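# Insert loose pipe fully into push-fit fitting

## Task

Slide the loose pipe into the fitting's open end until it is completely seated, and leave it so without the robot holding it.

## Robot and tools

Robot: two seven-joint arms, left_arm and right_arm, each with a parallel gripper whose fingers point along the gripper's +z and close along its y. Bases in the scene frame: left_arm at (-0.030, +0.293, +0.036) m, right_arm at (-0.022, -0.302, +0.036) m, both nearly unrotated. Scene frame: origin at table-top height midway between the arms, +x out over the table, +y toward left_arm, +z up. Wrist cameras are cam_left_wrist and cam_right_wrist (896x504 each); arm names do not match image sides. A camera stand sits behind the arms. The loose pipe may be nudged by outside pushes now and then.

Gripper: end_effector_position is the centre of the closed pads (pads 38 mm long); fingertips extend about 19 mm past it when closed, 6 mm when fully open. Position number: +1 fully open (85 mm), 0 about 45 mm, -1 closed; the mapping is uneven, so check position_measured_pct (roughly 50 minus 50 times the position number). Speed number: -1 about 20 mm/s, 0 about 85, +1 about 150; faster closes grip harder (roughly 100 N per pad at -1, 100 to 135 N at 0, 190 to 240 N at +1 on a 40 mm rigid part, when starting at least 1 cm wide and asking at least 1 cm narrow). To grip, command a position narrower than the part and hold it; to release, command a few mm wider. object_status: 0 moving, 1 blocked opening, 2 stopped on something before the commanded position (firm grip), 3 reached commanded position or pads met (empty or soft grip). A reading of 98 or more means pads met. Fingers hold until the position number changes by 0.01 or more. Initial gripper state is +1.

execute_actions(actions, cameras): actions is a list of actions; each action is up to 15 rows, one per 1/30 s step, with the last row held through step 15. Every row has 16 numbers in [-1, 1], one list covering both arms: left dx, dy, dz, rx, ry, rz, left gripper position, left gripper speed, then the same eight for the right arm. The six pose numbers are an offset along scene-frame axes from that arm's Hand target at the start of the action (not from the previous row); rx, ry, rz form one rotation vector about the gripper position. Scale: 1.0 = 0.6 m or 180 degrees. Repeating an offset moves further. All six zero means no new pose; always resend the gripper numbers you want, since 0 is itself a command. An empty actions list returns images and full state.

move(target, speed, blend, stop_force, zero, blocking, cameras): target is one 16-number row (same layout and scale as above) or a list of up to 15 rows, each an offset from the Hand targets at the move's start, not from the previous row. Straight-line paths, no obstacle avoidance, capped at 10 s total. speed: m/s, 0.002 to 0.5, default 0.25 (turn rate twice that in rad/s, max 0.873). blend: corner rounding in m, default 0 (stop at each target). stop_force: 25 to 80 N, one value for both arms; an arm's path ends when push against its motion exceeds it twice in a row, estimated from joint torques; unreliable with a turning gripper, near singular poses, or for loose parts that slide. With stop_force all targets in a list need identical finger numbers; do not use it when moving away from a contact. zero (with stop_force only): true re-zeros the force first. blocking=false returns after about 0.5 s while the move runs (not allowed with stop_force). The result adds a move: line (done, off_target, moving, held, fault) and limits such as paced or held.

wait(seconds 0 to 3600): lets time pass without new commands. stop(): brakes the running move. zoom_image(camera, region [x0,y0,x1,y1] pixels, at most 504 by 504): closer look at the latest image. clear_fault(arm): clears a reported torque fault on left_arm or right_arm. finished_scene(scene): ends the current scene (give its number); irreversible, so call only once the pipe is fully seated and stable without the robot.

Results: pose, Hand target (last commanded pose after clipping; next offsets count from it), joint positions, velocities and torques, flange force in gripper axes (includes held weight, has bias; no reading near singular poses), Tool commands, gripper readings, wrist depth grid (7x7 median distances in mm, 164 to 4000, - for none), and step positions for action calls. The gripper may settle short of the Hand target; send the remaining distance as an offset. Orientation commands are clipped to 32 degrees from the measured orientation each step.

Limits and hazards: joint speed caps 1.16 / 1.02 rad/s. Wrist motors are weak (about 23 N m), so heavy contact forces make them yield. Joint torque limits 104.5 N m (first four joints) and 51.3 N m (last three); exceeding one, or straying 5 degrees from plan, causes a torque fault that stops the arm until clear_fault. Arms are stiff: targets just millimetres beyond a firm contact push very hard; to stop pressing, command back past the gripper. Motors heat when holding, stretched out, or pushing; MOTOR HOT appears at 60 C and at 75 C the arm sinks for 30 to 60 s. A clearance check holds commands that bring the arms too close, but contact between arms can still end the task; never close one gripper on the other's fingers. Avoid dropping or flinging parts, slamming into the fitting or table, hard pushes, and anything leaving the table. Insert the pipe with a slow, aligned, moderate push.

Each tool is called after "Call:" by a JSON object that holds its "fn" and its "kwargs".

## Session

Call:
{"fn": "execute_actions", "kwargs": {"actions": []}}

Scene clock: 0.00 s.
left_arm: end_effector_position=(+0.2424, +0.4214, +0.1786) position_measured_pct=0.0 object_status=3 motor_current_ma=0 end_effector_quat_wxyz=(-0.007, +0.816, +0.577, +0.021) | right_arm: end_effector_position=(+0.2315, -0.1306, +0.3425) position_measured_pct=0.0 object_status=3 motor_current_ma=0 end_effector_quat_wxyz=(-0.467, +0.692, +0.520, +0.183)
Joint positions: left_arm=[-0.939 0.234 0.527 2.253 -0.227 0.66 -0.595] | right_arm=[-0.078 0.305 0.418 2.101 -0.934 1.583 0.436]
Joint velocities: within noise
Joint torques (N m): no reading
Flange force (N): no reading
Wrist depth (mm): cam_left_wrist=[328 328 328 329 329 329 329 / 328 327 327 327 328 327 328 / 326 326 327 327 327 327 327 / 325 326 326 326 326 326 326 / 324 324 324 325 325 325 325 / 324 323 323 324 324 324 324 / 323 322 323 303 303 304 302] | cam_right_wrist=[497 2833 2883 651 1051 974 851 / 500 2973 3041 1153 1000 868 762 / 516 631 1182 1009 883 784 683 / 587 595 1014 890 767 699 635 / 2610 588 854 792 711 641 587 / 2610 646 651 718 651 594 540 / 2684 817 672 658 597 546 502]
Hand target: left_arm +0.2424, +0.4214, +0.1786; -0.007, +0.816, +0.577, +0.021 | right_arm +0.2315, -0.1306, +0.3425; -0.467, +0.692, +0.520, +0.183
Tool commands: left_gripper/position=+1.0 left_gripper/speed=+1.0 right_gripper/position=+1.0 right_gripper/speed=+1.0

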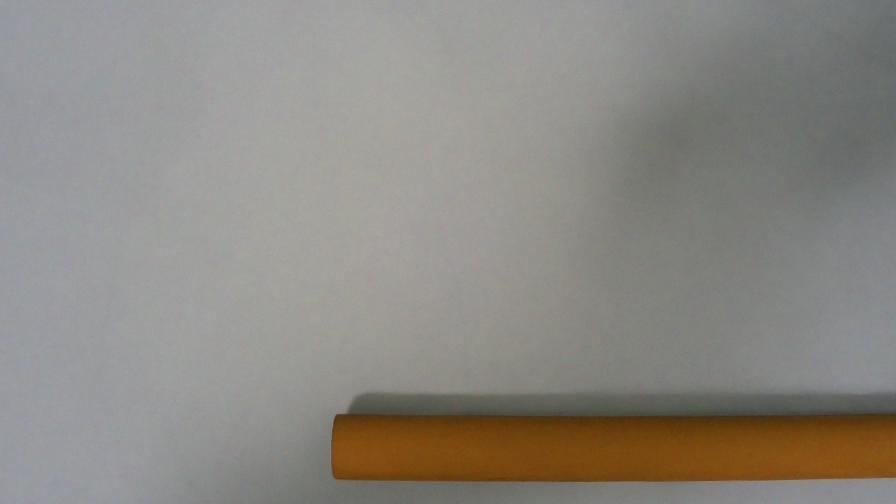

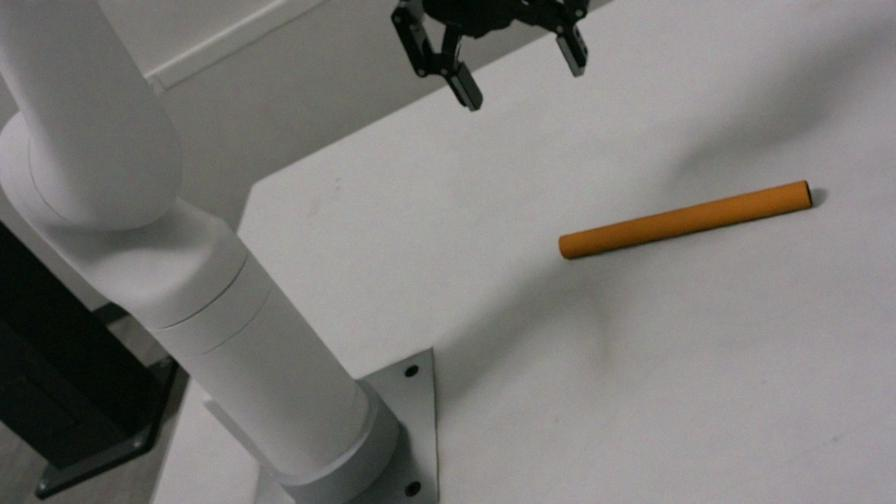

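Call:
{"fn": "move", "kwargs": {"target": [0.01,-0.037,0.069,-0.0025,0.0155,-0.4995,1,1,0.115,-0.2,0.34,-0.332,0.13,-0.369,1,1], "cameras": ["all"]}}

Scene clock: 4.40 s.
left_arm: end_effector_position=(+0.2484, +0.3992, +0.2200) position_measured_pct=0.0 object_status=3 motor_current_ma=0 end_effector_quat_wxyz=(+0.000, +0.986, -0.168, +0.000) | right_arm: end_effector_position=(+0.3005, -0.2506, +0.5465) position_measured_pct=0.0 object_status=3 motor_current_ma=0 end_effector_quat_wxyz=(-0.001, +1.000, +0.001, +0.000)
Joint positions: left_arm=[-1.248 0.208 0.953 2.163 -0.223 0.869 -2.076] | right_arm=[-0.318 0.078 0.171 1.11 -0.016 1.954 -1.787]
Joint torques (N m): left_arm=[1.52 -5.4 2.16 -7.58 -0.31 0.07 -0.35] | right_arm=[-2.41 -8.27 1.81 -10.4 -0.08 -0.16 0.03]
Flange force (N): left_arm=[-10.7 3.9 -5.0] | right_arm=[-8.3 3.7 10.4]
Wrist depth (mm): cam_left_wrist=[366 366 366 367 367 367 367 / 366 365 366 366 366 367 366 / 366 365 366 365 367 366 366 / 365 365 366 366 366 365 366 / 366 365 365 366 365 366 365 / 365 364 365 365 365 365 365 / 364 364 364 365 366 365 365] | cam_right_wrist=[689 688 686 689 686 684 689 / 689 688 687 685 689 686 691 / 687 687 689 685 686 694 688 / 689 686 686 690 689 690 690 / 689 689 689 689 689 688 688 / 689 689 691 689 689 686 689 / 689 689 691 690 691 694 690]
Hand target: left_arm +0.2484, +0.3992, +0.2200; +0.000, +0.986, -0.168, +0.000 | right_arm +0.3005, -0.2506, +0.5465; -0.001, +1.000, +0.001, +0.000
Off the commanded pose: left_arm 0.000 m, 0 deg | right_arm 0.000 m, 0 deg.
move: done

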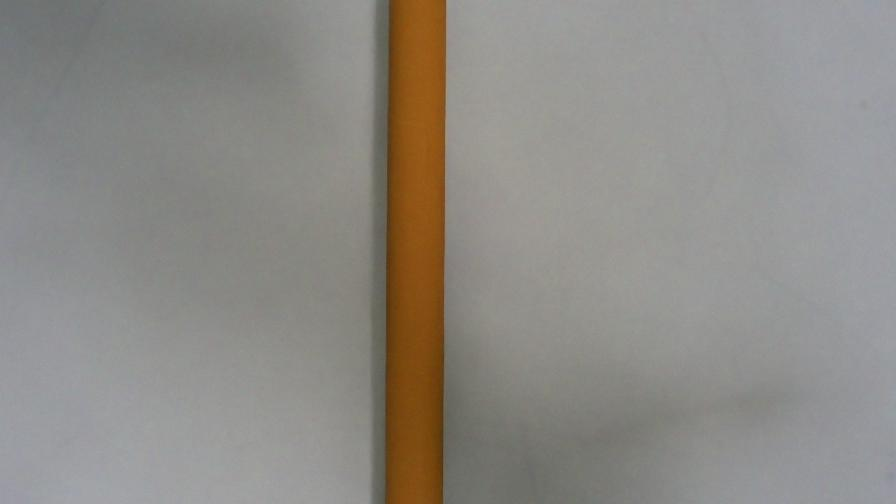

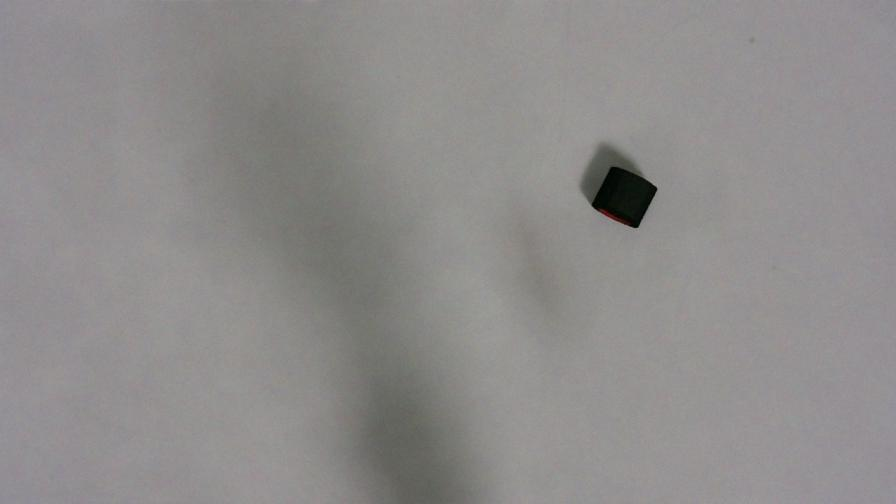

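Call:
{"fn": "move", "kwargs": {"target": [0.1015,-0.0128,0.0,0,0,-0.0017,1,1,0.08,-0.189,-0.611,0,0,-0.144,1,1], "cameras": ["all"]}}

Scene clock: 7.23 s.
left_arm: end_effector_position=(+0.3093, +0.3915, +0.2200) position_measured_pct=0.0 object_status=3 motor_current_ma=0 end_effector_quat_wxyz=(+0.000, +0.985, -0.171, +0.000) | right_arm: end_effector_position=(+0.3485, -0.3640, +0.1799) position_measured_pct=0.0 object_status=3 motor_current_ma=0 end_effector_quat_wxyz=(-0.001, +0.975, -0.223, +0.000)
Joint positions: left_arm=[-1.03 0.357 0.895 2.008 -0.346 0.935 -1.877] | right_arm=[-0.066 0.38 0.301 1.994 -0.157 0.789 -1.759]
Joint torques (N m): left_arm=[1.54 -8.64 3.21 -7.65 -0.31 0.08 -0.35] | right_arm=[-2.32 -11.77 2.72 -8.26 -0.05 -0.07 0.08]
Flange force (N): left_arm=[-9.0 2.4 -2.7] | right_arm=[-5.5 7.0 2.0]
Wrist depth (mm): cam_left_wrist=[365 365 365 366 366 367 367 / 365 366 366 367 366 367 367 / 365 365 366 366 365 366 367 / 364 364 365 365 366 366 366 / 364 364 364 365 366 366 366 / 364 365 365 364 365 366 366 / 364 364 364 364 365 365 365] | cam_right_wrist=[320 320 321 322 323 322 324 / 321 321 321 322 322 323 324 / 321 321 322 322 324 324 324 / 322 322 323 289 324 325 326 / 322 322 323 323 325 325 326 / 322 322 324 324 325 326 325 / 322 323 325 325 325 326 326]
Hand target: left_arm +0.3093, +0.3915, +0.2200; +0.000, +0.985, -0.171, +0.000 | right_arm +0.3485, -0.3640, +0.1799; -0.001, +0.975, -0.223, +0.000
Off the commanded pose: left_arm 0.000 m, 0 deg | right_arm 0.000 m, 0 deg.
move: done

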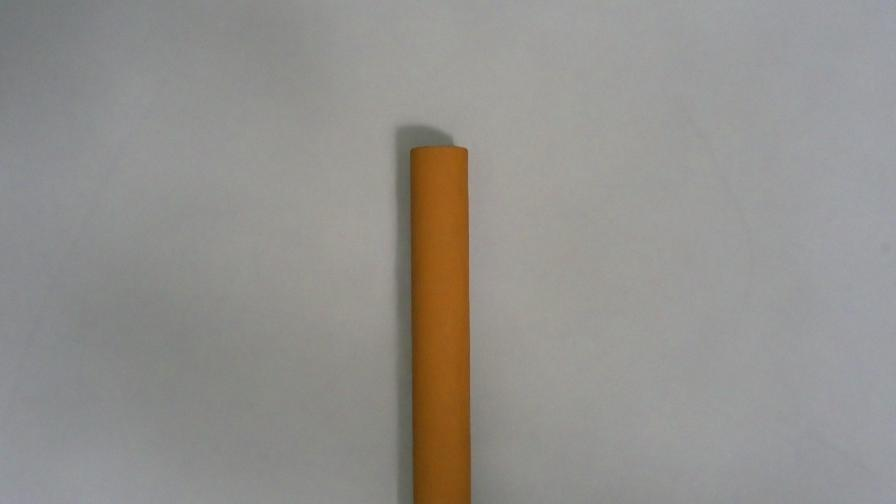

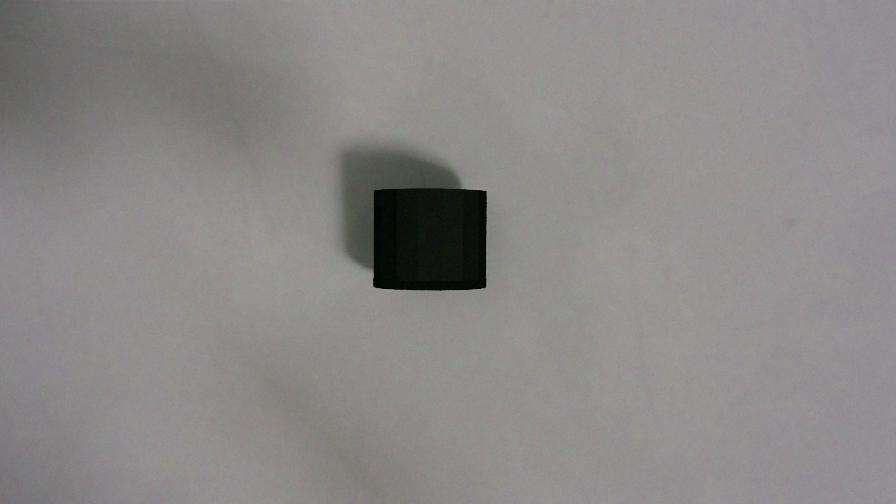

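Call:
{"fn": "move", "kwargs": {"target": [[-0.0607,0.0288,-0.25,0,0,0.0017,1,1,0.088,-0.0358,-0.18,0,0,0,1,1],[-0.0607,0.0288,-0.33,0,0,0.0017,1,1,0.088,-0.0358,-0.2632,0,0,0,1,1],[-0.0607,0.0288,-0.33,0,0,0.0017,-1,0.2,0.088,-0.0358,-0.2632,0,0,0,-0.8,0.2],[-0.0607,0.0288,-0.24,0,0,0.0017,-1,0.2,0.088,-0.0358,-0.16,0,0,0,-0.8,0.2]], "blend": [0.02,0,0,0], "cameras": ["all"]}}

Scene clock: 11.67 s.
left_arm: end_effector_position=(+0.2729, +0.4088, +0.0761) position_measured_pct=76.6 object_status=2 motor_current_ma=50 end_effector_quat_wxyz=(+0.000, +0.986, -0.168, +0.000) | right_arm: end_effector_position=(+0.4013, -0.3855, +0.0839) position_measured_pct=56.7 object_status=2 motor_current_ma=50 end_effector_quat_wxyz=(-0.001, +0.975, -0.223, +0.000)
Joint positions: left_arm=[-0.851 0.613 0.574 2.266 -0.776 0.463 -1.561] | right_arm=[0.038 0.662 0.237 1.905 -0.26 0.603 -1.643]
Joint torques (N m): left_arm=[1.6 -11.99 3.31 -3.87 -0.33 0.03 -0.31] | right_arm=[-2.47 -15.61 3.22 -6.99 -0.02 -0.08 -0.01]
Flange force (N): left_arm=[-6.4 0.3 -2.9] | right_arm=[-6.8 8.5 1.2]
Wrist depth (mm): cam_left_wrist=[222 222 222 - 222 222 222 / 222 222 222 - 222 222 222 / 222 222 222 - 222 222 221 / 222 222 222 - 222 221 221 / 222 221 222 - 221 222 222 / 221 222 221 - 221 221 221 / 221 222 221 - 221 221 221] | cam_right_wrist=[226 227 227 227 227 227 227 / 227 227 227 227 227 227 227 / 227 227 227 227 227 228 228 / 227 227 228 227 228 227 227 / 227 227 228 228 228 228 228 / 227 228 228 228 228 228 228 / 227 228 228 - 228 228 229]
Hand target: left_arm +0.2729, +0.4088, +0.0760; +0.000, +0.986, -0.168, +0.000 | right_arm +0.4013, -0.3855, +0.0839; -0.001, +0.975, -0.223, +0.000
Off the commanded pose: left_arm 0.000 m, 0 deg | right_arm 0.000 m, 0 deg.
move: done

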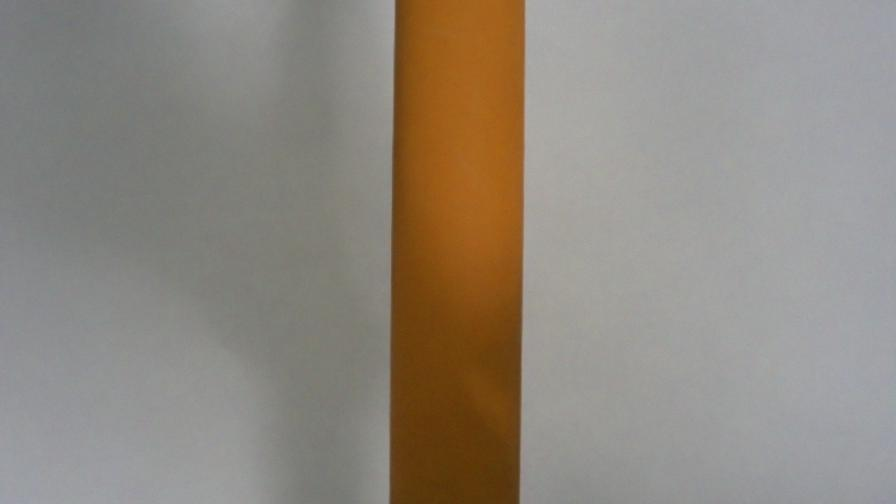

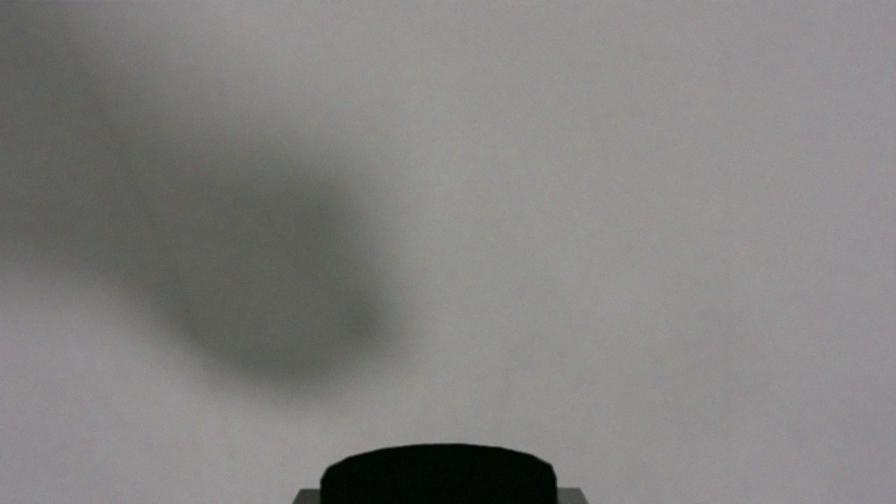

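Call:
{"fn": "move", "kwargs": {"target": [[0,0,0.2182,0,0,-0.1,-1,0.2,0,0,0.1935,0,0,-0.1,-0.8,0.2],[0.1473,-0.5313,0.2182,0,0,-0.3894,-1,0.2,-0.0688,0.4425,0.1935,0,0,-0.3567,-0.8,0.2]], "blend": [0.04,0], "cameras": ["all"]}}

Scene clock: 15.50 s.
left_arm: end_effector_position=(+0.3612, +0.0901, +0.2070) position_measured_pct=76.6 object_status=2 motor_current_ma=50 end_effector_quat_wxyz=(+0.000, +0.710, -0.704, +0.000) | right_arm: end_effector_position=(+0.3601, -0.1200, +0.2000) position_measured_pct=56.7 object_status=2 motor_current_ma=50 end_effector_quat_wxyz=(+0.000, +0.707, -0.707, +0.001)
Joint positions: left_arm=[-0.222 0.664 1.051 1.757 -0.641 1.108 -2.097] | right_arm=[-0.828 0.472 0.55 1.819 -0.299 0.933 -3.353]
Joint torques (N m): left_arm=[1.5 -13.5 6.05 -7.59 -0.26 0.02 -0.34] | right_arm=[-2.47 -13.08 4.08 -8.93 0.02 -0.07 0.04]
Flange force (N): left_arm=[-5.8 5.8 0.3] | right_arm=[7.6 3.3 3.7]
Wrist depth (mm): cam_left_wrist=[352 352 - 353 - 353 354 / 351 351 - - - 353 354 / 350 351 - - - 352 353 / 351 351 - - 352 352 353 / 350 351 - - - 352 353 / 351 350 - - - 352 352 / 350 350 - - 351 351 352] | cam_right_wrist=[343 344 345 344 344 345 345 / 344 344 344 344 344 344 344 / 342 343 344 343 344 344 346 / 343 343 343 343 344 345 345 / 343 342 344 343 344 346 345 / 342 343 344 343 344 345 344 / 342 343 343 343 343 345 345]
Hand target: left_arm +0.3612, +0.0900, +0.2069; +0.000, +0.710, -0.704, +0.000 | right_arm +0.3601, -0.1200, +0.2000; +0.000, +0.707, -0.707, +0.001
Off the commanded pose: left_arm 0.000 m, 0 deg | right_arm 0.000 m, 0 deg.
move: done

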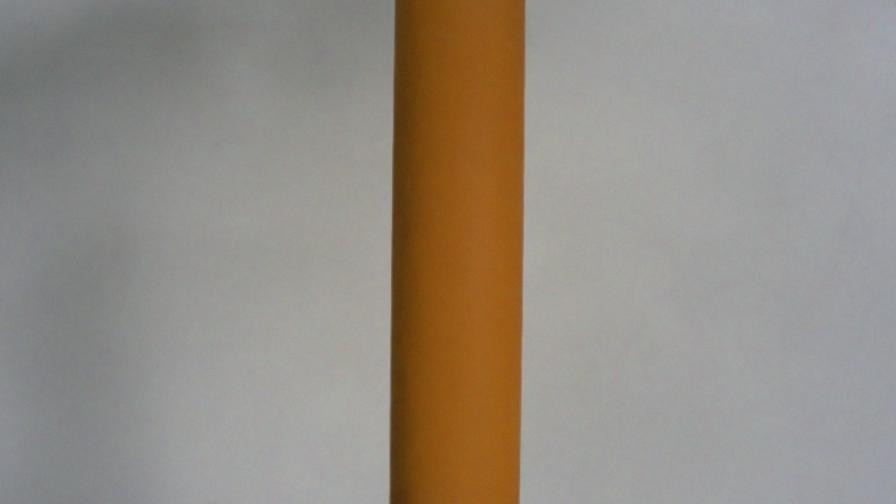

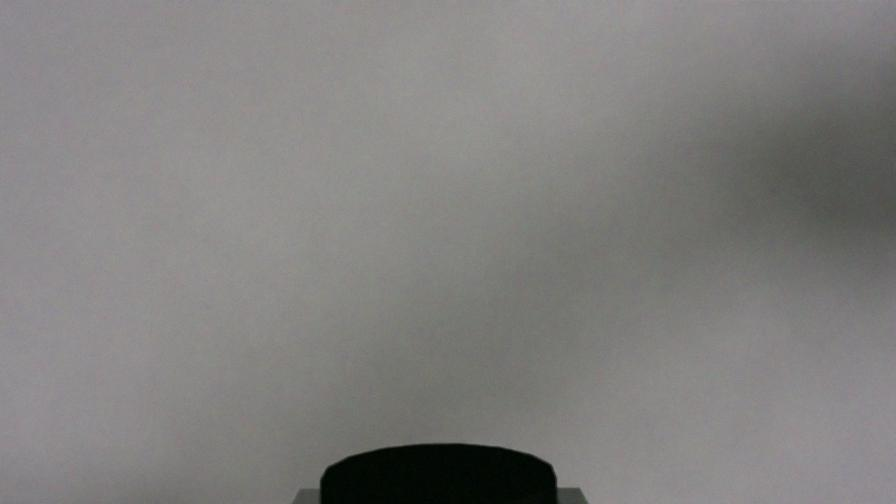

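Call:
{"fn": "move", "kwargs": {"target": [[0,0,0,0,0,0,-1,0.2,0.1917,-0.05,-0.1667,0,0,0,-0.8,0.2],[0,0,0,0,0,0,-1,0.2,0.1917,0.1333,-0.1667,0,0,0,-0.8,0.2]], "blend": [0.02,0], "cameras": ["cam_left_wrist"]}}

Call:
{"fn": "move", "kwargs": {"target": [[0,0,0,0,0,0,-1,0.2,0,-0.22,0,0,0,0,-0.8,0.2],[0,0,0,0,0,0,-1,0.2,-0.3833,-0.22,0,0,0,0,-0.8,0.2],[0,0,0,0,0,0,-1,0.2,-0.3833,0,0,0,0,0,-0.8,0.2]], "blend": [0.04,0.04,0], "cameras": ["cam_left_wrist"]}}

Scene clock: 17.80 s.
left_arm: end_effector_position=(+0.3612, +0.0900, +0.2069) position_measured_pct=76.6 object_status=2 motor_current_ma=50 end_effector_quat_wxyz=(+0.000, +0.710, -0.704, +0.000) | right_arm: end_effector_position=(+0.4751, -0.0401, +0.1000) position_measured_pct=56.7 object_status=2 motor_current_ma=50 end_effector_quat_wxyz=(+0.000, +0.707, -0.707, +0.001)
Joint positions: left_arm=[-0.222 0.664 1.051 1.757 -0.641 1.108 -2.097] | right_arm=[-0.72 0.884 0.472 1.404 -0.443 0.958 -3.346]
Joint torques (N m): left_arm=[1.55 -13.52 6.07 -7.59 -0.28 0.07 -0.35] | right_arm=[-2.4 -20.06 5.31 -8.67 0.12 -0.05 0]
Flange force (N): left_arm=[-5.9 5.9 0.4] | right_arm=[8.8 6.7 1.0]
Wrist depth (mm): cam_left_wrist=[236 352 - 353 - 353 354 / 351 351 - - - 353 353 / 351 352 - - - 353 353 / 351 351 - - 352 352 352 / 350 350 - - - 352 353 / 350 350 - - - 352 352 / 350 350 - - 351 351 352] | cam_right_wrist=[242 242 243 243 243 243 244 / 242 242 243 243 243 244 244 / 243 242 243 243 243 243 244 / 242 242 243 243 243 244 244 / 242 243 243 242 243 243 244 / 242 242 242 243 243 243 244 / 242 242 243 - 243 243 244]
Hand target: left_arm +0.3612, +0.0900, +0.2069; +0.000, +0.710, -0.704, +0.000 | right_arm +0.4751, -0.0400, +0.1000; +0.000, +0.707, -0.707, +0.001
Off the commanded pose: left_arm 0.000 m, 0 deg | right_arm 0.000 m, 0 deg.
move: done

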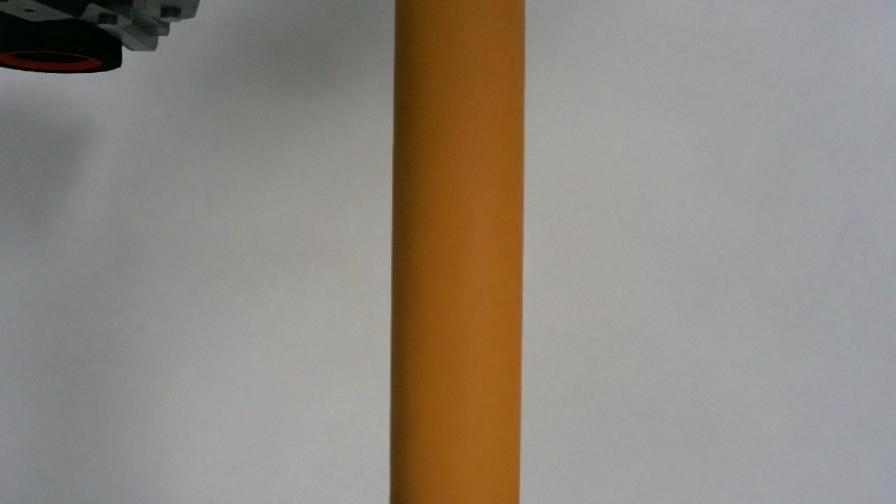

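Scene clock: 20.43 s.
left_arm: end_effector_position=(+0.3612, +0.0900, +0.2069) position_measured_pct=76.6 object_status=2 motor_current_ma=50 end_effector_quat_wxyz=(+0.000, +0.710, -0.704, +0.000) | right_arm: end_effector_position=(+0.2451, -0.0400, +0.1000) position_measured_pct=56.7 object_status=2 motor_current_ma=50 end_effector_quat_wxyz=(+0.000, +0.707, -0.707, +0.001)
Joint positions: left_arm=[-0.222 0.664 1.051 1.757 -0.641 1.108 -2.097] | right_arm=[-1.12 0.582 0.472 2.09 -0.476 0.574 -3.514]
Joint torques (N m): left_arm=[1.59 -13.54 6.06 -7.6 -0.28 0.07 -0.3] | right_arm=[-2.42 -12.9 3.97 -6.27 -0.03 -0.02 0.04]
Flange force (N): left_arm=[-6.1 5.9 0.4] | right_arm=[10.6 0.4 6.0]
Wrist depth (mm): cam_left_wrist=[352 352 - 352 - 353 220 / 351 351 - - - 353 353 / 351 351 - - - 352 353 / 350 351 - - 352 352 353 / 350 351 - - - 352 352 / 350 351 - - - 352 352 / 350 350 - - 351 351 352] | cam_right_wrist=[243 243 244 244 244 245 245 / 243 244 244 244 244 245 245 / 244 244 244 244 244 245 245 / 243 244 244 245 245 244 245 / 243 244 244 244 244 245 245 / 243 244 244 244 245 244 245 / 243 244 244 - 245 246 246]
Hand target: left_arm +0.3612, +0.0900, +0.2069; +0.000, +0.710, -0.704, +0.000 | right_arm +0.2451, -0.0400, +0.1000; +0.000, +0.707, -0.707, +0.001
Off the commanded pose: left_arm 0.000 m, 0 deg | right_arm 0.000 m, 0 deg.
move: done

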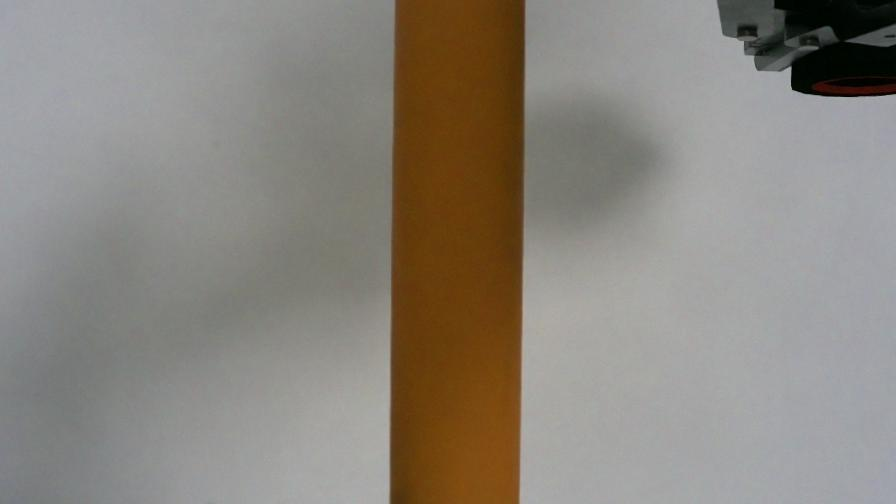

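Call:
{"fn": "move", "kwargs": {"target": [[0,0,0,0,0,0,-1,0.2,0,-0.22,0,0,0,0,-0.8,0.2],[-0.0018,0,0.0008,0,0,0,-1,0.2,0.1917,-0.22,0.1667,0,0,0,-0.8,0.2],[-0.0018,-0.04,0.0008,0,0,0,-1,0.2,0.1917,-0.1333,0.1667,0,0,0,-0.8,0.2]], "blend": [0.03,0.02,0]}}

Call:
{"fn": "move", "kwargs": {"target": [0,-0.1,0,0,0,0,-1,0.2,0,0,0,0,0,0,-0.8,0.2], "stop_force": 25, "speed": 0.015, "cameras": ["all"]}}

Scene clock: 23.10 s.
left_arm: end_effector_position=(+0.3601, +0.0660, +0.2074) position_measured_pct=76.6 object_status=2 motor_current_ma=50 end_effector_quat_wxyz=(+0.000, +0.710, -0.704, +0.000) | right_arm: end_effector_position=(+0.3601, -0.1200, +0.2000) position_measured_pct=56.7 object_status=2 motor_current_ma=50 end_effector_quat_wxyz=(+0.000, +0.707, -0.707, +0.001)
Joint positions: left_arm=[-0.152 0.68 1.037 1.72 -0.644 1.124 -2.058] | right_arm=[-0.844 0.477 0.575 1.819 -0.314 0.936 -3.338]
Joint torques (N m): left_arm=[1.56 -14.06 6.22 -7.68 -0.29 0.06 -0.31] | right_arm=[-2.49 -13.11 4.21 -8.95 0.03 -0.06 0.01]
Flange force (N): left_arm=[-6.3 5.7 0.6] | right_arm=[7.7 3.1 4.1]
Wrist depth (mm): cam_left_wrist=[352 353 - 353 - 354 355 / 352 352 - - - 353 353 / 351 352 - - - 353 354 / 351 351 - - 352 352 354 / 350 352 - - - 352 353 / 350 351 - - - 352 352 / 350 350 - - 351 352 352] | cam_right_wrist=[340 342 342 342 342 344 344 / 343 343 342 343 343 343 343 / 342 342 343 343 343 345 345 / 342 343 343 343 344 344 345 / 342 342 343 343 344 344 345 / 342 343 343 344 344 345 345 / 343 343 343 344 344 346 345]
Hand target: left_arm +0.3601, +0.0660, +0.2074; +0.000, +0.710, -0.704, +0.000 | right_arm +0.3601, -0.1200, +0.2000; +0.000, +0.707, -0.707, +0.001
Off the commanded pose: left_arm 0.000 m, 0 deg | right_arm 0.000 m, 0 deg.
move: done

Scene clock: 25.87 s.
left_arm: end_effector_position=(+0.3601, +0.0334, +0.2073) position_measured_pct=76.6 object_status=2 motor_current_ma=50 end_effector_quat_wxyz=(+0.000, +0.710, -0.704, +0.000) | right_arm: end_effector_position=(+0.3601, -0.1201, +0.2000) position_measured_pct=56.7 object_status=2 motor_current_ma=50 end_effector_quat_wxyz=(+0.000, +0.707, -0.707, +0.001)
Joint positions: left_arm=[-0.059 0.708 1.015 1.659 -0.651 1.151 -2.01] | right_arm=[-0.844 0.477 0.575 1.819 -0.314 0.936 -3.338]
Joint torques (N m): left_arm=[10.63 -14.69 15.46 -15.5 2.34 -8.9 0.5] | right_arm=[-14.47 -16.39 -7.57 -14.21 -7.73 -0.29 -0.02]
Flange force (N): left_arm=[-34.9 9.7 -0.9] | right_arm=[36.7 -2.2 5.5]
Wrist depth (mm): cam_left_wrist=[349 348 349 350 - 350 350 / 349 349 349 - - 350 351 / 349 350 350 - - 350 351 / 350 350 350 - - 351 351 / 350 350 350 - - 351 351 / 350 351 - - - 351 351 / 351 351 - - 352 351 352] | cam_right_wrist=[342 343 344 344 345 347 347 / 342 343 344 344 346 346 347 / 343 343 344 345 345 345 347 / 342 343 344 344 345 346 346 / 341 342 343 344 345 345 346 / 341 342 343 344 344 344 347 / 341 341 343 343 343 344 345]
Hand target: left_arm +0.3601, +0.0334, +0.2073; +0.000, +0.710, -0.704, +0.000 (not the last commanded pose) | right_arm +0.3601, -0.1200, +0.2000; +0.000, +0.707, -0.707, +0.001
Off the commanded pose: left_arm 0.027 m, 0 deg | right_arm 0.000 m, 0 deg.
move: contact (left_arm)

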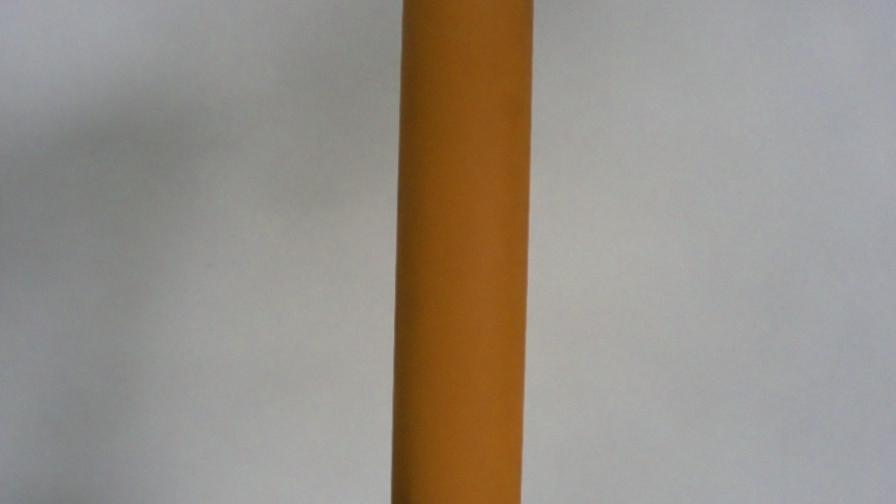

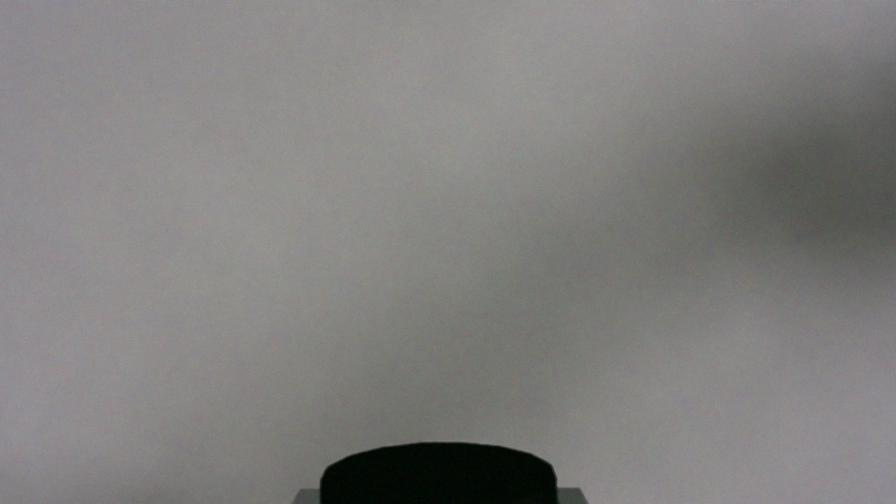

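Call:
{"fn": "move", "kwargs": {"target": [[0,0.025,0,0,0,0,-1,0.2,0,0,0,0,0,0,-0.8,0.2],[-0.0018,0.025,0,0,0,0,-1,0.2,0,0,0,0,0,0,-0.8,0.2]], "speed": 0.1, "cameras": ["cam_left_wrist"]}}

Call:
{"fn": "move", "kwargs": {"target": [0,-0.08,0,0,0,0,-1,0.2,0,0,0,0,0,0,-0.8,0.2], "stop_force": 25, "speed": 0.015, "cameras": ["all"]}}

Scene clock: 27.77 s.
left_arm: end_effector_position=(+0.3591, +0.0484, +0.2073) position_measured_pct=76.6 object_status=2 motor_current_ma=50 end_effector_quat_wxyz=(+0.000, +0.710, -0.704, +0.000) | right_arm: end_effector_position=(+0.3601, -0.1200, +0.2000) position_measured_pct=56.7 object_status=2 motor_current_ma=50 end_effector_quat_wxyz=(+0.000, +0.707, -0.707, +0.001)
Joint positions: left_arm=[-0.101 0.693 1.025 1.691 -0.647 1.137 -2.03] | right_arm=[-0.845 0.477 0.575 1.819 -0.314 0.936 -3.338]
Joint torques (N m): left_arm=[1.56 -14.51 6.21 -7.63 -0.32 0.07 -0.36] | right_arm=[-2.39 -13.05 4.18 -8.87 0.02 -0.03 0.01]
Flange force (N): left_arm=[-6.3 5.5 0.5] | right_arm=[7.5 3.2 3.8]
Wrist depth (mm): cam_left_wrist=[349 350 - 350 - 351 351 / 350 350 - - - 351 351 / 350 351 - - - 351 351 / 350 350 - - 351 351 351 / 350 350 - - - 351 352 / 351 351 - - - 352 352 / 351 351 - - 352 352 352] | cam_right_wrist=[343 344 344 345 345 344 346 / 343 343 344 345 345 345 345 / 343 342 343 344 345 345 344 / 342 344 344 344 344 344 345 / 343 342 343 344 345 344 346 / 342 342 344 343 344 345 345 / 342 344 344 344 345 344 345]
Hand target: left_arm +0.3591, +0.0484, +0.2073; +0.000, +0.710, -0.704, +0.000 | right_arm +0.3601, -0.1200, +0.2000; +0.000, +0.707, -0.707, +0.001
Off the commanded pose: left_arm 0.000 m, 0 deg | right_arm 0.000 m, 0 deg.
move: done

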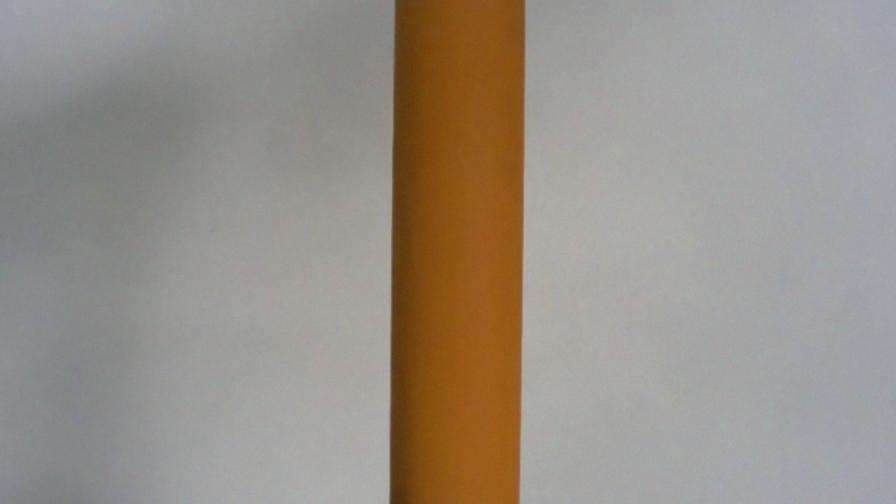

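Scene clock: 29.40 s.
left_arm: end_effector_position=(+0.3591, +0.0327, +0.2072) position_measured_pct=76.6 object_status=2 motor_current_ma=50 end_effector_quat_wxyz=(-0.001, +0.710, -0.704, -0.001) | right_arm: end_effector_position=(+0.3601, -0.1201, +0.2000) position_measured_pct=56.7 object_status=2 motor_current_ma=50 end_effector_quat_wxyz=(+0.000, +0.707, -0.707, +0.001)
Joint positions: left_arm=[-0.056 0.707 1.015 1.661 -0.65 1.15 -2.008] | right_arm=[-0.844 0.477 0.575 1.819 -0.314 0.936 -3.338]
Joint torques (N m): left_arm=[10.84 -14.48 15.59 -15.87 2.5 -9.27 0.76] | right_arm=[-14.77 -16.62 -7.93 -14.57 -8.22 -0.18 -0.08]
Flange force (N): left_arm=[-36.4 9.9 -1.5] | right_arm=[37.9 -1.7 6.0]
Wrist depth (mm): cam_left_wrist=[347 349 349 349 - 350 350 / 349 349 349 - - 350 350 / 349 349 350 - - 350 351 / 350 349 351 - - 351 351 / 350 350 350 - - 351 351 / 349 350 - - - 352 351 / 350 352 - - - 352 352] | cam_right_wrist=[342 342 344 345 346 347 348 / 341 343 343 344 347 346 348 / 341 341 344 344 345 346 348 / 341 342 343 344 346 346 348 / 341 341 343 344 345 346 347 / 341 341 343 343 346 346 347 / 340 341 343 344 345 346 347]
Hand target: left_arm +0.3591, +0.0326, +0.2073; -0.001, +0.710, -0.704, +0.000 (not the last commanded pose) | right_arm +0.3601, -0.1200, +0.2000; +0.000, +0.707, -0.707, +0.001
Off the commanded pose: left_arm 0.032 m, 0 deg | right_arm 0.000 m, 0 deg.
move: contact (left_arm)

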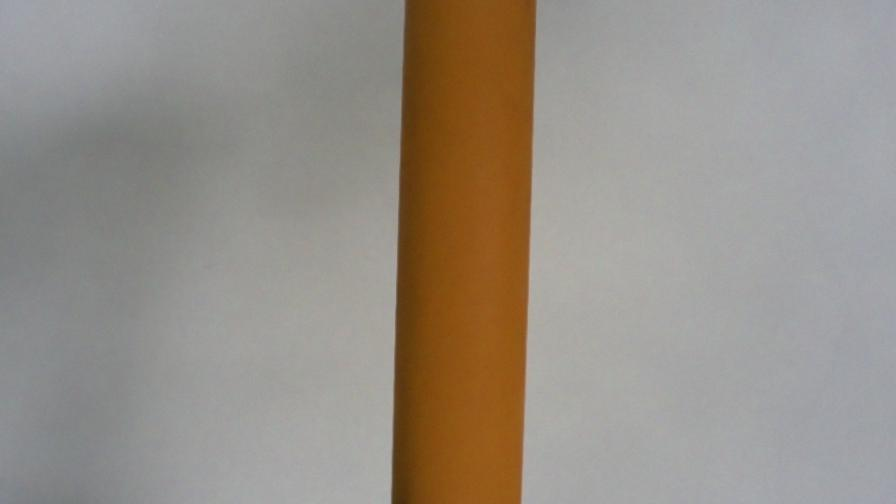

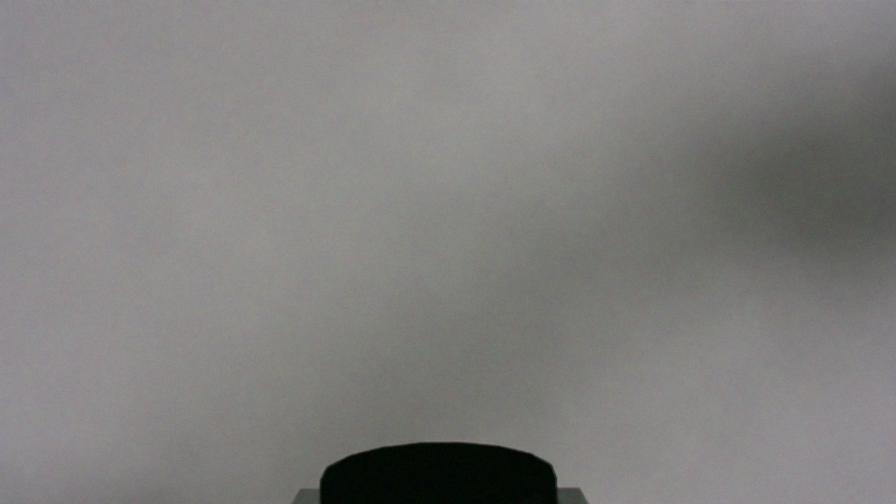

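Call:
{"fn": "move", "kwargs": {"target": [[0,0.008,0,0,0,0,-1,0.2,0,0,0,0,0,0,-0.8,0.2],[0.0085,0.008,0,0,0,0,-1,0.2,0,0,0,0,0,0,-0.8,0.2]], "speed": 0.05, "cameras": ["cam_left_wrist"]}}

Scene clock: 30.57 s.
left_arm: end_effector_position=(+0.3642, +0.0374, +0.2073) position_measured_pct=76.6 object_status=2 motor_current_ma=50 end_effector_quat_wxyz=(-0.001, +0.710, -0.704, +0.000) | right_arm: end_effector_position=(+0.3601, -0.1200, +0.2001) position_measured_pct=56.7 object_status=2 motor_current_ma=50 end_effector_quat_wxyz=(+0.000, +0.707, -0.707, +0.001)
Joint positions: left_arm=[-0.068 0.711 1.015 1.655 -0.652 1.153 -2.022] | right_arm=[-0.845 0.477 0.575 1.819 -0.314 0.936 -3.338]
Joint torques (N m): left_arm=[2.45 -14.88 7.35 -10.5 -0.42 -2.27 0.33] | right_arm=[-5.94 -14.01 0.72 -9.04 -1.8 0.81 0.21]
Flange force (N): left_arm=[-13.0 9.3 -0.9] | right_arm=[14.1 -1.3 5.2]
Wrist depth (mm): cam_left_wrist=[349 350 350 350 - 351 351 / 349 350 351 - - 351 351 / 350 351 350 - - 351 351 / 350 350 350 - - 351 351 / 350 350 - - - 351 351 / 350 351 - - - 351 351 / 351 350 - - 352 352 352] | cam_right_wrist=[344 343 344 344 344 345 345 / 342 343 344 344 345 344 345 / 343 344 345 344 344 345 345 / 343 343 343 344 344 344 345 / 342 344 344 344 345 344 346 / 343 344 344 344 344 345 345 / 343 344 344 344 344 344 345]
Hand target: left_arm +0.3642, +0.0374, +0.2073; -0.001, +0.710, -0.704, +0.000 | right_arm +0.3601, -0.1200, +0.2000; +0.000, +0.707, -0.707, +0.001
Off the commanded pose: left_arm 0.000 m, 0 deg | right_arm 0.000 m, 0 deg.
move: done

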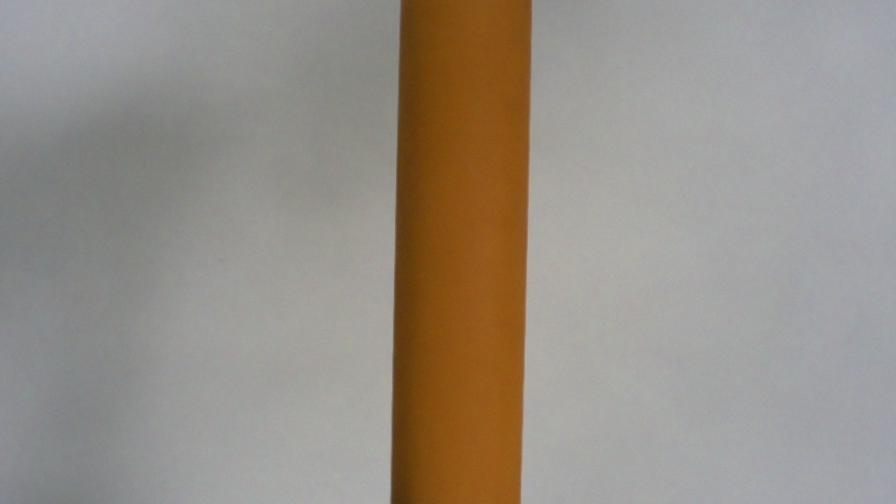

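Call:
{"fn": "move", "kwargs": {"target": [[0,0.02,0,0,0,0,-1,0.2,0,0,0,0,0,0,-0.8,0.2],[-0.0072,0.02,0.0042,0,0,0,-1,0.2,0,0,0,0,0,0,-0.8,0.2]], "speed": 0.1}}

Call:
{"fn": "move", "kwargs": {"target": [0,-0.085,0,0,0,0,-1,0.2,0,0,0,0,0,0,-0.8,0.2], "stop_force": 25, "speed": 0.015, "cameras": ["all"]}}

Scene clock: 33.20 s.
left_arm: end_effector_position=(+0.3599, +0.0494, +0.2098) position_measured_pct=76.6 object_status=2 motor_current_ma=50 end_effector_quat_wxyz=(-0.001, +0.710, -0.704, +0.000) | right_arm: end_effector_position=(+0.3601, -0.1200, +0.2000) position_measured_pct=56.7 object_status=2 motor_current_ma=50 end_effector_quat_wxyz=(+0.000, +0.707, -0.707, +0.001)
Joint positions: left_arm=[-0.105 0.69 1.028 1.687 -0.644 1.143 -2.035] | right_arm=[-0.845 0.477 0.575 1.819 -0.314 0.936 -3.338]
Joint torques (N m): left_arm=[1.57 -14.52 6.18 -7.83 -0.3 0.09 -0.33] | right_arm=[-2.3 -13.07 4.08 -8.85 0 -0.08 0]
Flange force (N): left_arm=[-6.7 5.9 0.9] | right_arm=[7.3 3.2 3.5]
Wrist depth (mm): cam_left_wrist=[352 352 - 353 - 353 354 / 352 353 - - - 354 353 / 352 352 - - - 354 354 / 352 352 - - 354 354 355 / 352 353 - - - 354 354 / 352 352 - - - 354 355 / 353 353 353 - - 354 355] | cam_right_wrist=[343 344 344 344 345 346 345 / 343 344 344 344 344 345 344 / 343 343 343 344 345 345 345 / 343 343 344 344 344 345 345 / 342 343 343 344 344 346 345 / 342 343 344 344 345 345 344 / 343 342 343 344 344 344 345]
Hand target: left_arm +0.3599, +0.0494, +0.2098; -0.001, +0.710, -0.704, +0.000 | right_arm +0.3601, -0.1200, +0.2000; +0.000, +0.707, -0.707, +0.001
Off the commanded pose: left_arm 0.000 m, 0 deg | right_arm 0.000 m, 0 deg.
move: done

Scene clock: 35.37 s.
left_arm: end_effector_position=(+0.3598, +0.0257, +0.2097) position_measured_pct=76.6 object_status=2 motor_current_ma=50 end_effector_quat_wxyz=(-0.001, +0.711, -0.704, -0.001) | right_arm: end_effector_position=(+0.3601, -0.1201, +0.2000) position_measured_pct=56.7 object_status=2 motor_current_ma=50 end_effector_quat_wxyz=(+0.000, +0.707, -0.707, +0.001)
Joint positions: left_arm=[-0.037 0.712 1.012 1.64 -0.649 1.163 -2.002] | right_arm=[-0.844 0.477 0.575 1.819 -0.314 0.936 -3.338]
Joint torques (N m): left_arm=[11.24 -15.3 16.26 -15.93 2.53 -9.24 0.42] | right_arm=[-14.91 -15.79 -8.13 -14.36 -7.82 -0.38 0.14]
Flange force (N): left_arm=[-36.2 9.3 0.4] | right_arm=[37.9 -1.2 4.1]
Wrist depth (mm): cam_left_wrist=[351 351 351 351 - 352 352 / 351 351 352 - - 352 353 / 352 352 352 - - 352 353 / 352 352 352 - - 353 353 / 352 352 - - - 353 353 / 353 353 - - - 353 354 / 353 352 354 - - 354 355] | cam_right_wrist=[342 343 344 345 346 347 348 / 343 343 344 344 346 348 348 / 341 343 343 344 346 347 348 / 341 342 342 344 345 346 347 / 341 341 344 344 346 346 347 / 341 342 344 342 344 346 347 / 341 342 343 343 345 346 346]
Hand target: left_arm +0.3598, +0.0256, +0.2097; -0.001, +0.711, -0.704, -0.001 (not the last commanded pose) | right_arm +0.3601, -0.1200, +0.2000; +0.000, +0.707, -0.707, +0.001
Off the commanded pose: left_arm 0.027 m, 0 deg | right_arm 0.000 m, 0 deg.
move: contact (left_arm)

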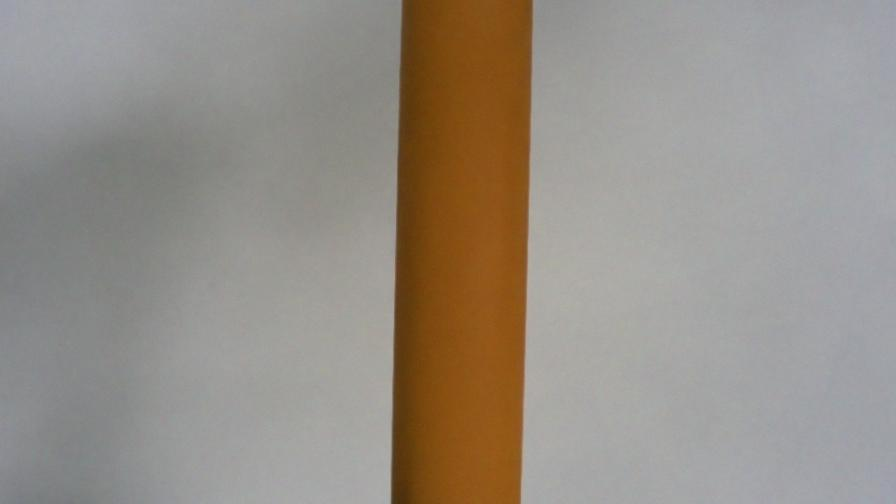

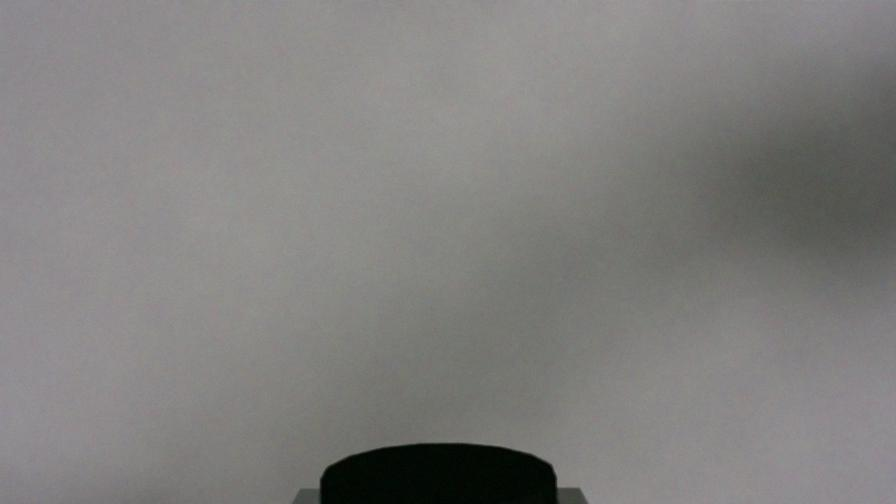

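Call:
{"fn": "move", "kwargs": {"target": [[0,0.014,0,0,0,0,-1,0.2,0,0,0,0,0,0,-0.8,0.2],[0,0.014,0.0012,0,0,0,-1,0.2,0,0,0,0,0,0,-0.8,0.2]], "speed": 0.05}}

Call:
{"fn": "move", "kwargs": {"target": [0,-0.07,0,0,0,0,-1,0.2,0,0,0,0,0,0,-0.8,0.2], "stop_force": 30, "speed": 0.015, "cameras": ["cam_left_wrist"]}}

Scene clock: 36.27 s.
left_arm: end_effector_position=(+0.3598, +0.0340, +0.2104) position_measured_pct=76.6 object_status=2 motor_current_ma=50 end_effector_quat_wxyz=(-0.001, +0.711, -0.704, -0.001) | right_arm: end_effector_position=(+0.3601, -0.1200, +0.2001) position_measured_pct=56.7 object_status=2 motor_current_ma=50 end_effector_quat_wxyz=(+0.000, +0.707, -0.707, +0.001)
Joint positions: left_arm=[-0.061 0.703 1.018 1.656 -0.646 1.158 -2.014] | right_arm=[-0.845 0.477 0.575 1.819 -0.314 0.936 -3.338]
Joint torques (N m): left_arm=[0.7 -15.27 5.82 -8.7 -0.42 -0.12 0.06] | right_arm=[-2.32 -12.8 4.12 -7.99 -0.13 0.23 -0.14]
Flange force (N): left_arm=[-6.4 7.0 1.6] | right_arm=[6.9 1.4 2.8]
Wrist depth (mm): cam_left_wrist=[354 355 354 355 - 354 355 / 354 354 355 - - 354 354 / 354 353 354 - - 354 354 / 354 353 - - - 354 354 / 353 354 - - - 354 354 / 354 354 - - - 354 353 / 354 354 354 - - 354 354] | cam_right_wrist=[342 343 344 344 346 345 346 / 343 344 344 344 344 346 344 / 343 343 344 344 345 344 346 / 343 342 343 344 344 345 346 / 343 342 344 344 344 345 345 / 342 343 343 344 344 345 345 / 342 343 343 344 344 345 345]
Hand target: left_arm +0.3599, +0.0340, +0.2104; -0.001, +0.711, -0.704, -0.001 | right_arm +0.3601, -0.1200, +0.2000; +0.000, +0.707, -0.707, +0.001
Off the commanded pose: left_arm 0.000 m, 0 deg | right_arm 0.000 m, 0 deg.
move: done

Scene clock: 37.53 s.
left_arm: end_effector_position=(+0.3599, +0.0242, +0.2103) position_measured_pct=76.6 object_status=2 motor_current_ma=50 end_effector_quat_wxyz=(-0.001, +0.711, -0.704, -0.001) | right_arm: end_effector_position=(+0.3601, -0.1200, +0.2000) position_measured_pct=56.7 object_status=2 motor_current_ma=50 end_effector_quat_wxyz=(+0.000, +0.707, -0.707, +0.001)
Joint positions: left_arm=[-0.033 0.712 1.012 1.636 -0.648 1.166 -2.001] | right_arm=[-0.844 0.477 0.575 1.819 -0.314 0.936 -3.338]
Joint torques (N m): left_arm=[13.04 -15.32 18.08 -17.14 3.14 -10.77 0.41] | right_arm=[-16.88 -16.17 -9.95 -15.41 -9.03 -0.66 0.12]
Flange force (N): left_arm=[-41.1 9.6 0.5] | right_arm=[42.9 -1.7 3.9]
Wrist depth (mm): cam_left_wrist=[351 352 352 352 - 352 353 / 352 351 352 - - 352 353 / 352 352 353 - - 353 353 / 352 353 353 - - 354 353 / 353 352 - - - 354 353 / 353 353 - - - 354 355 / 354 353 354 - - 355 355] | cam_right_wrist=[341 344 344 344 346 347 347 / 341 343 343 345 345 348 348 / 342 343 342 345 345 346 348 / 341 342 343 343 345 346 347 / 341 342 343 344 344 345 348 / 341 341 342 344 345 346 347 / 340 341 343 344 345 345 347]
Hand target: left_arm +0.3599, +0.0242, +0.2104; -0.001, +0.711, -0.704, -0.001 (not the last commanded pose) | right_arm +0.3601, -0.1200, +0.2000; +0.000, +0.707, -0.707, +0.001
Off the commanded pose: left_arm 0.032 m, 0 deg | right_arm 0.000 m, 0 deg.
move: contact (left_arm)

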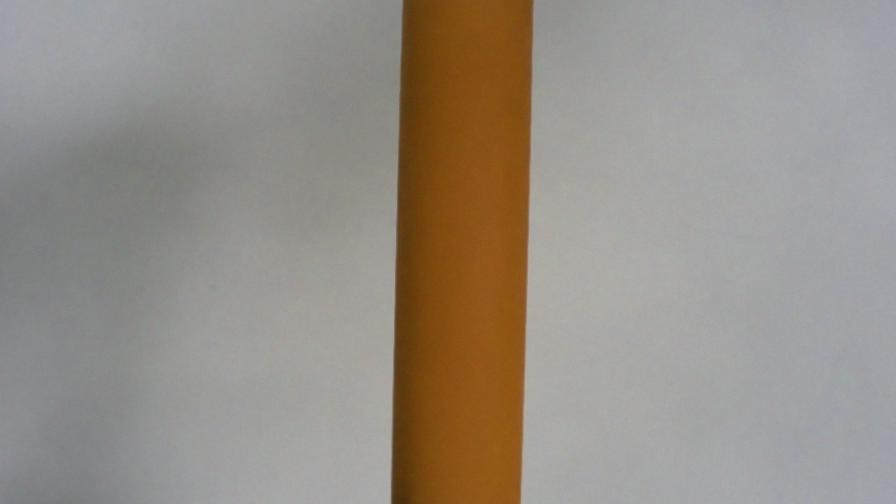

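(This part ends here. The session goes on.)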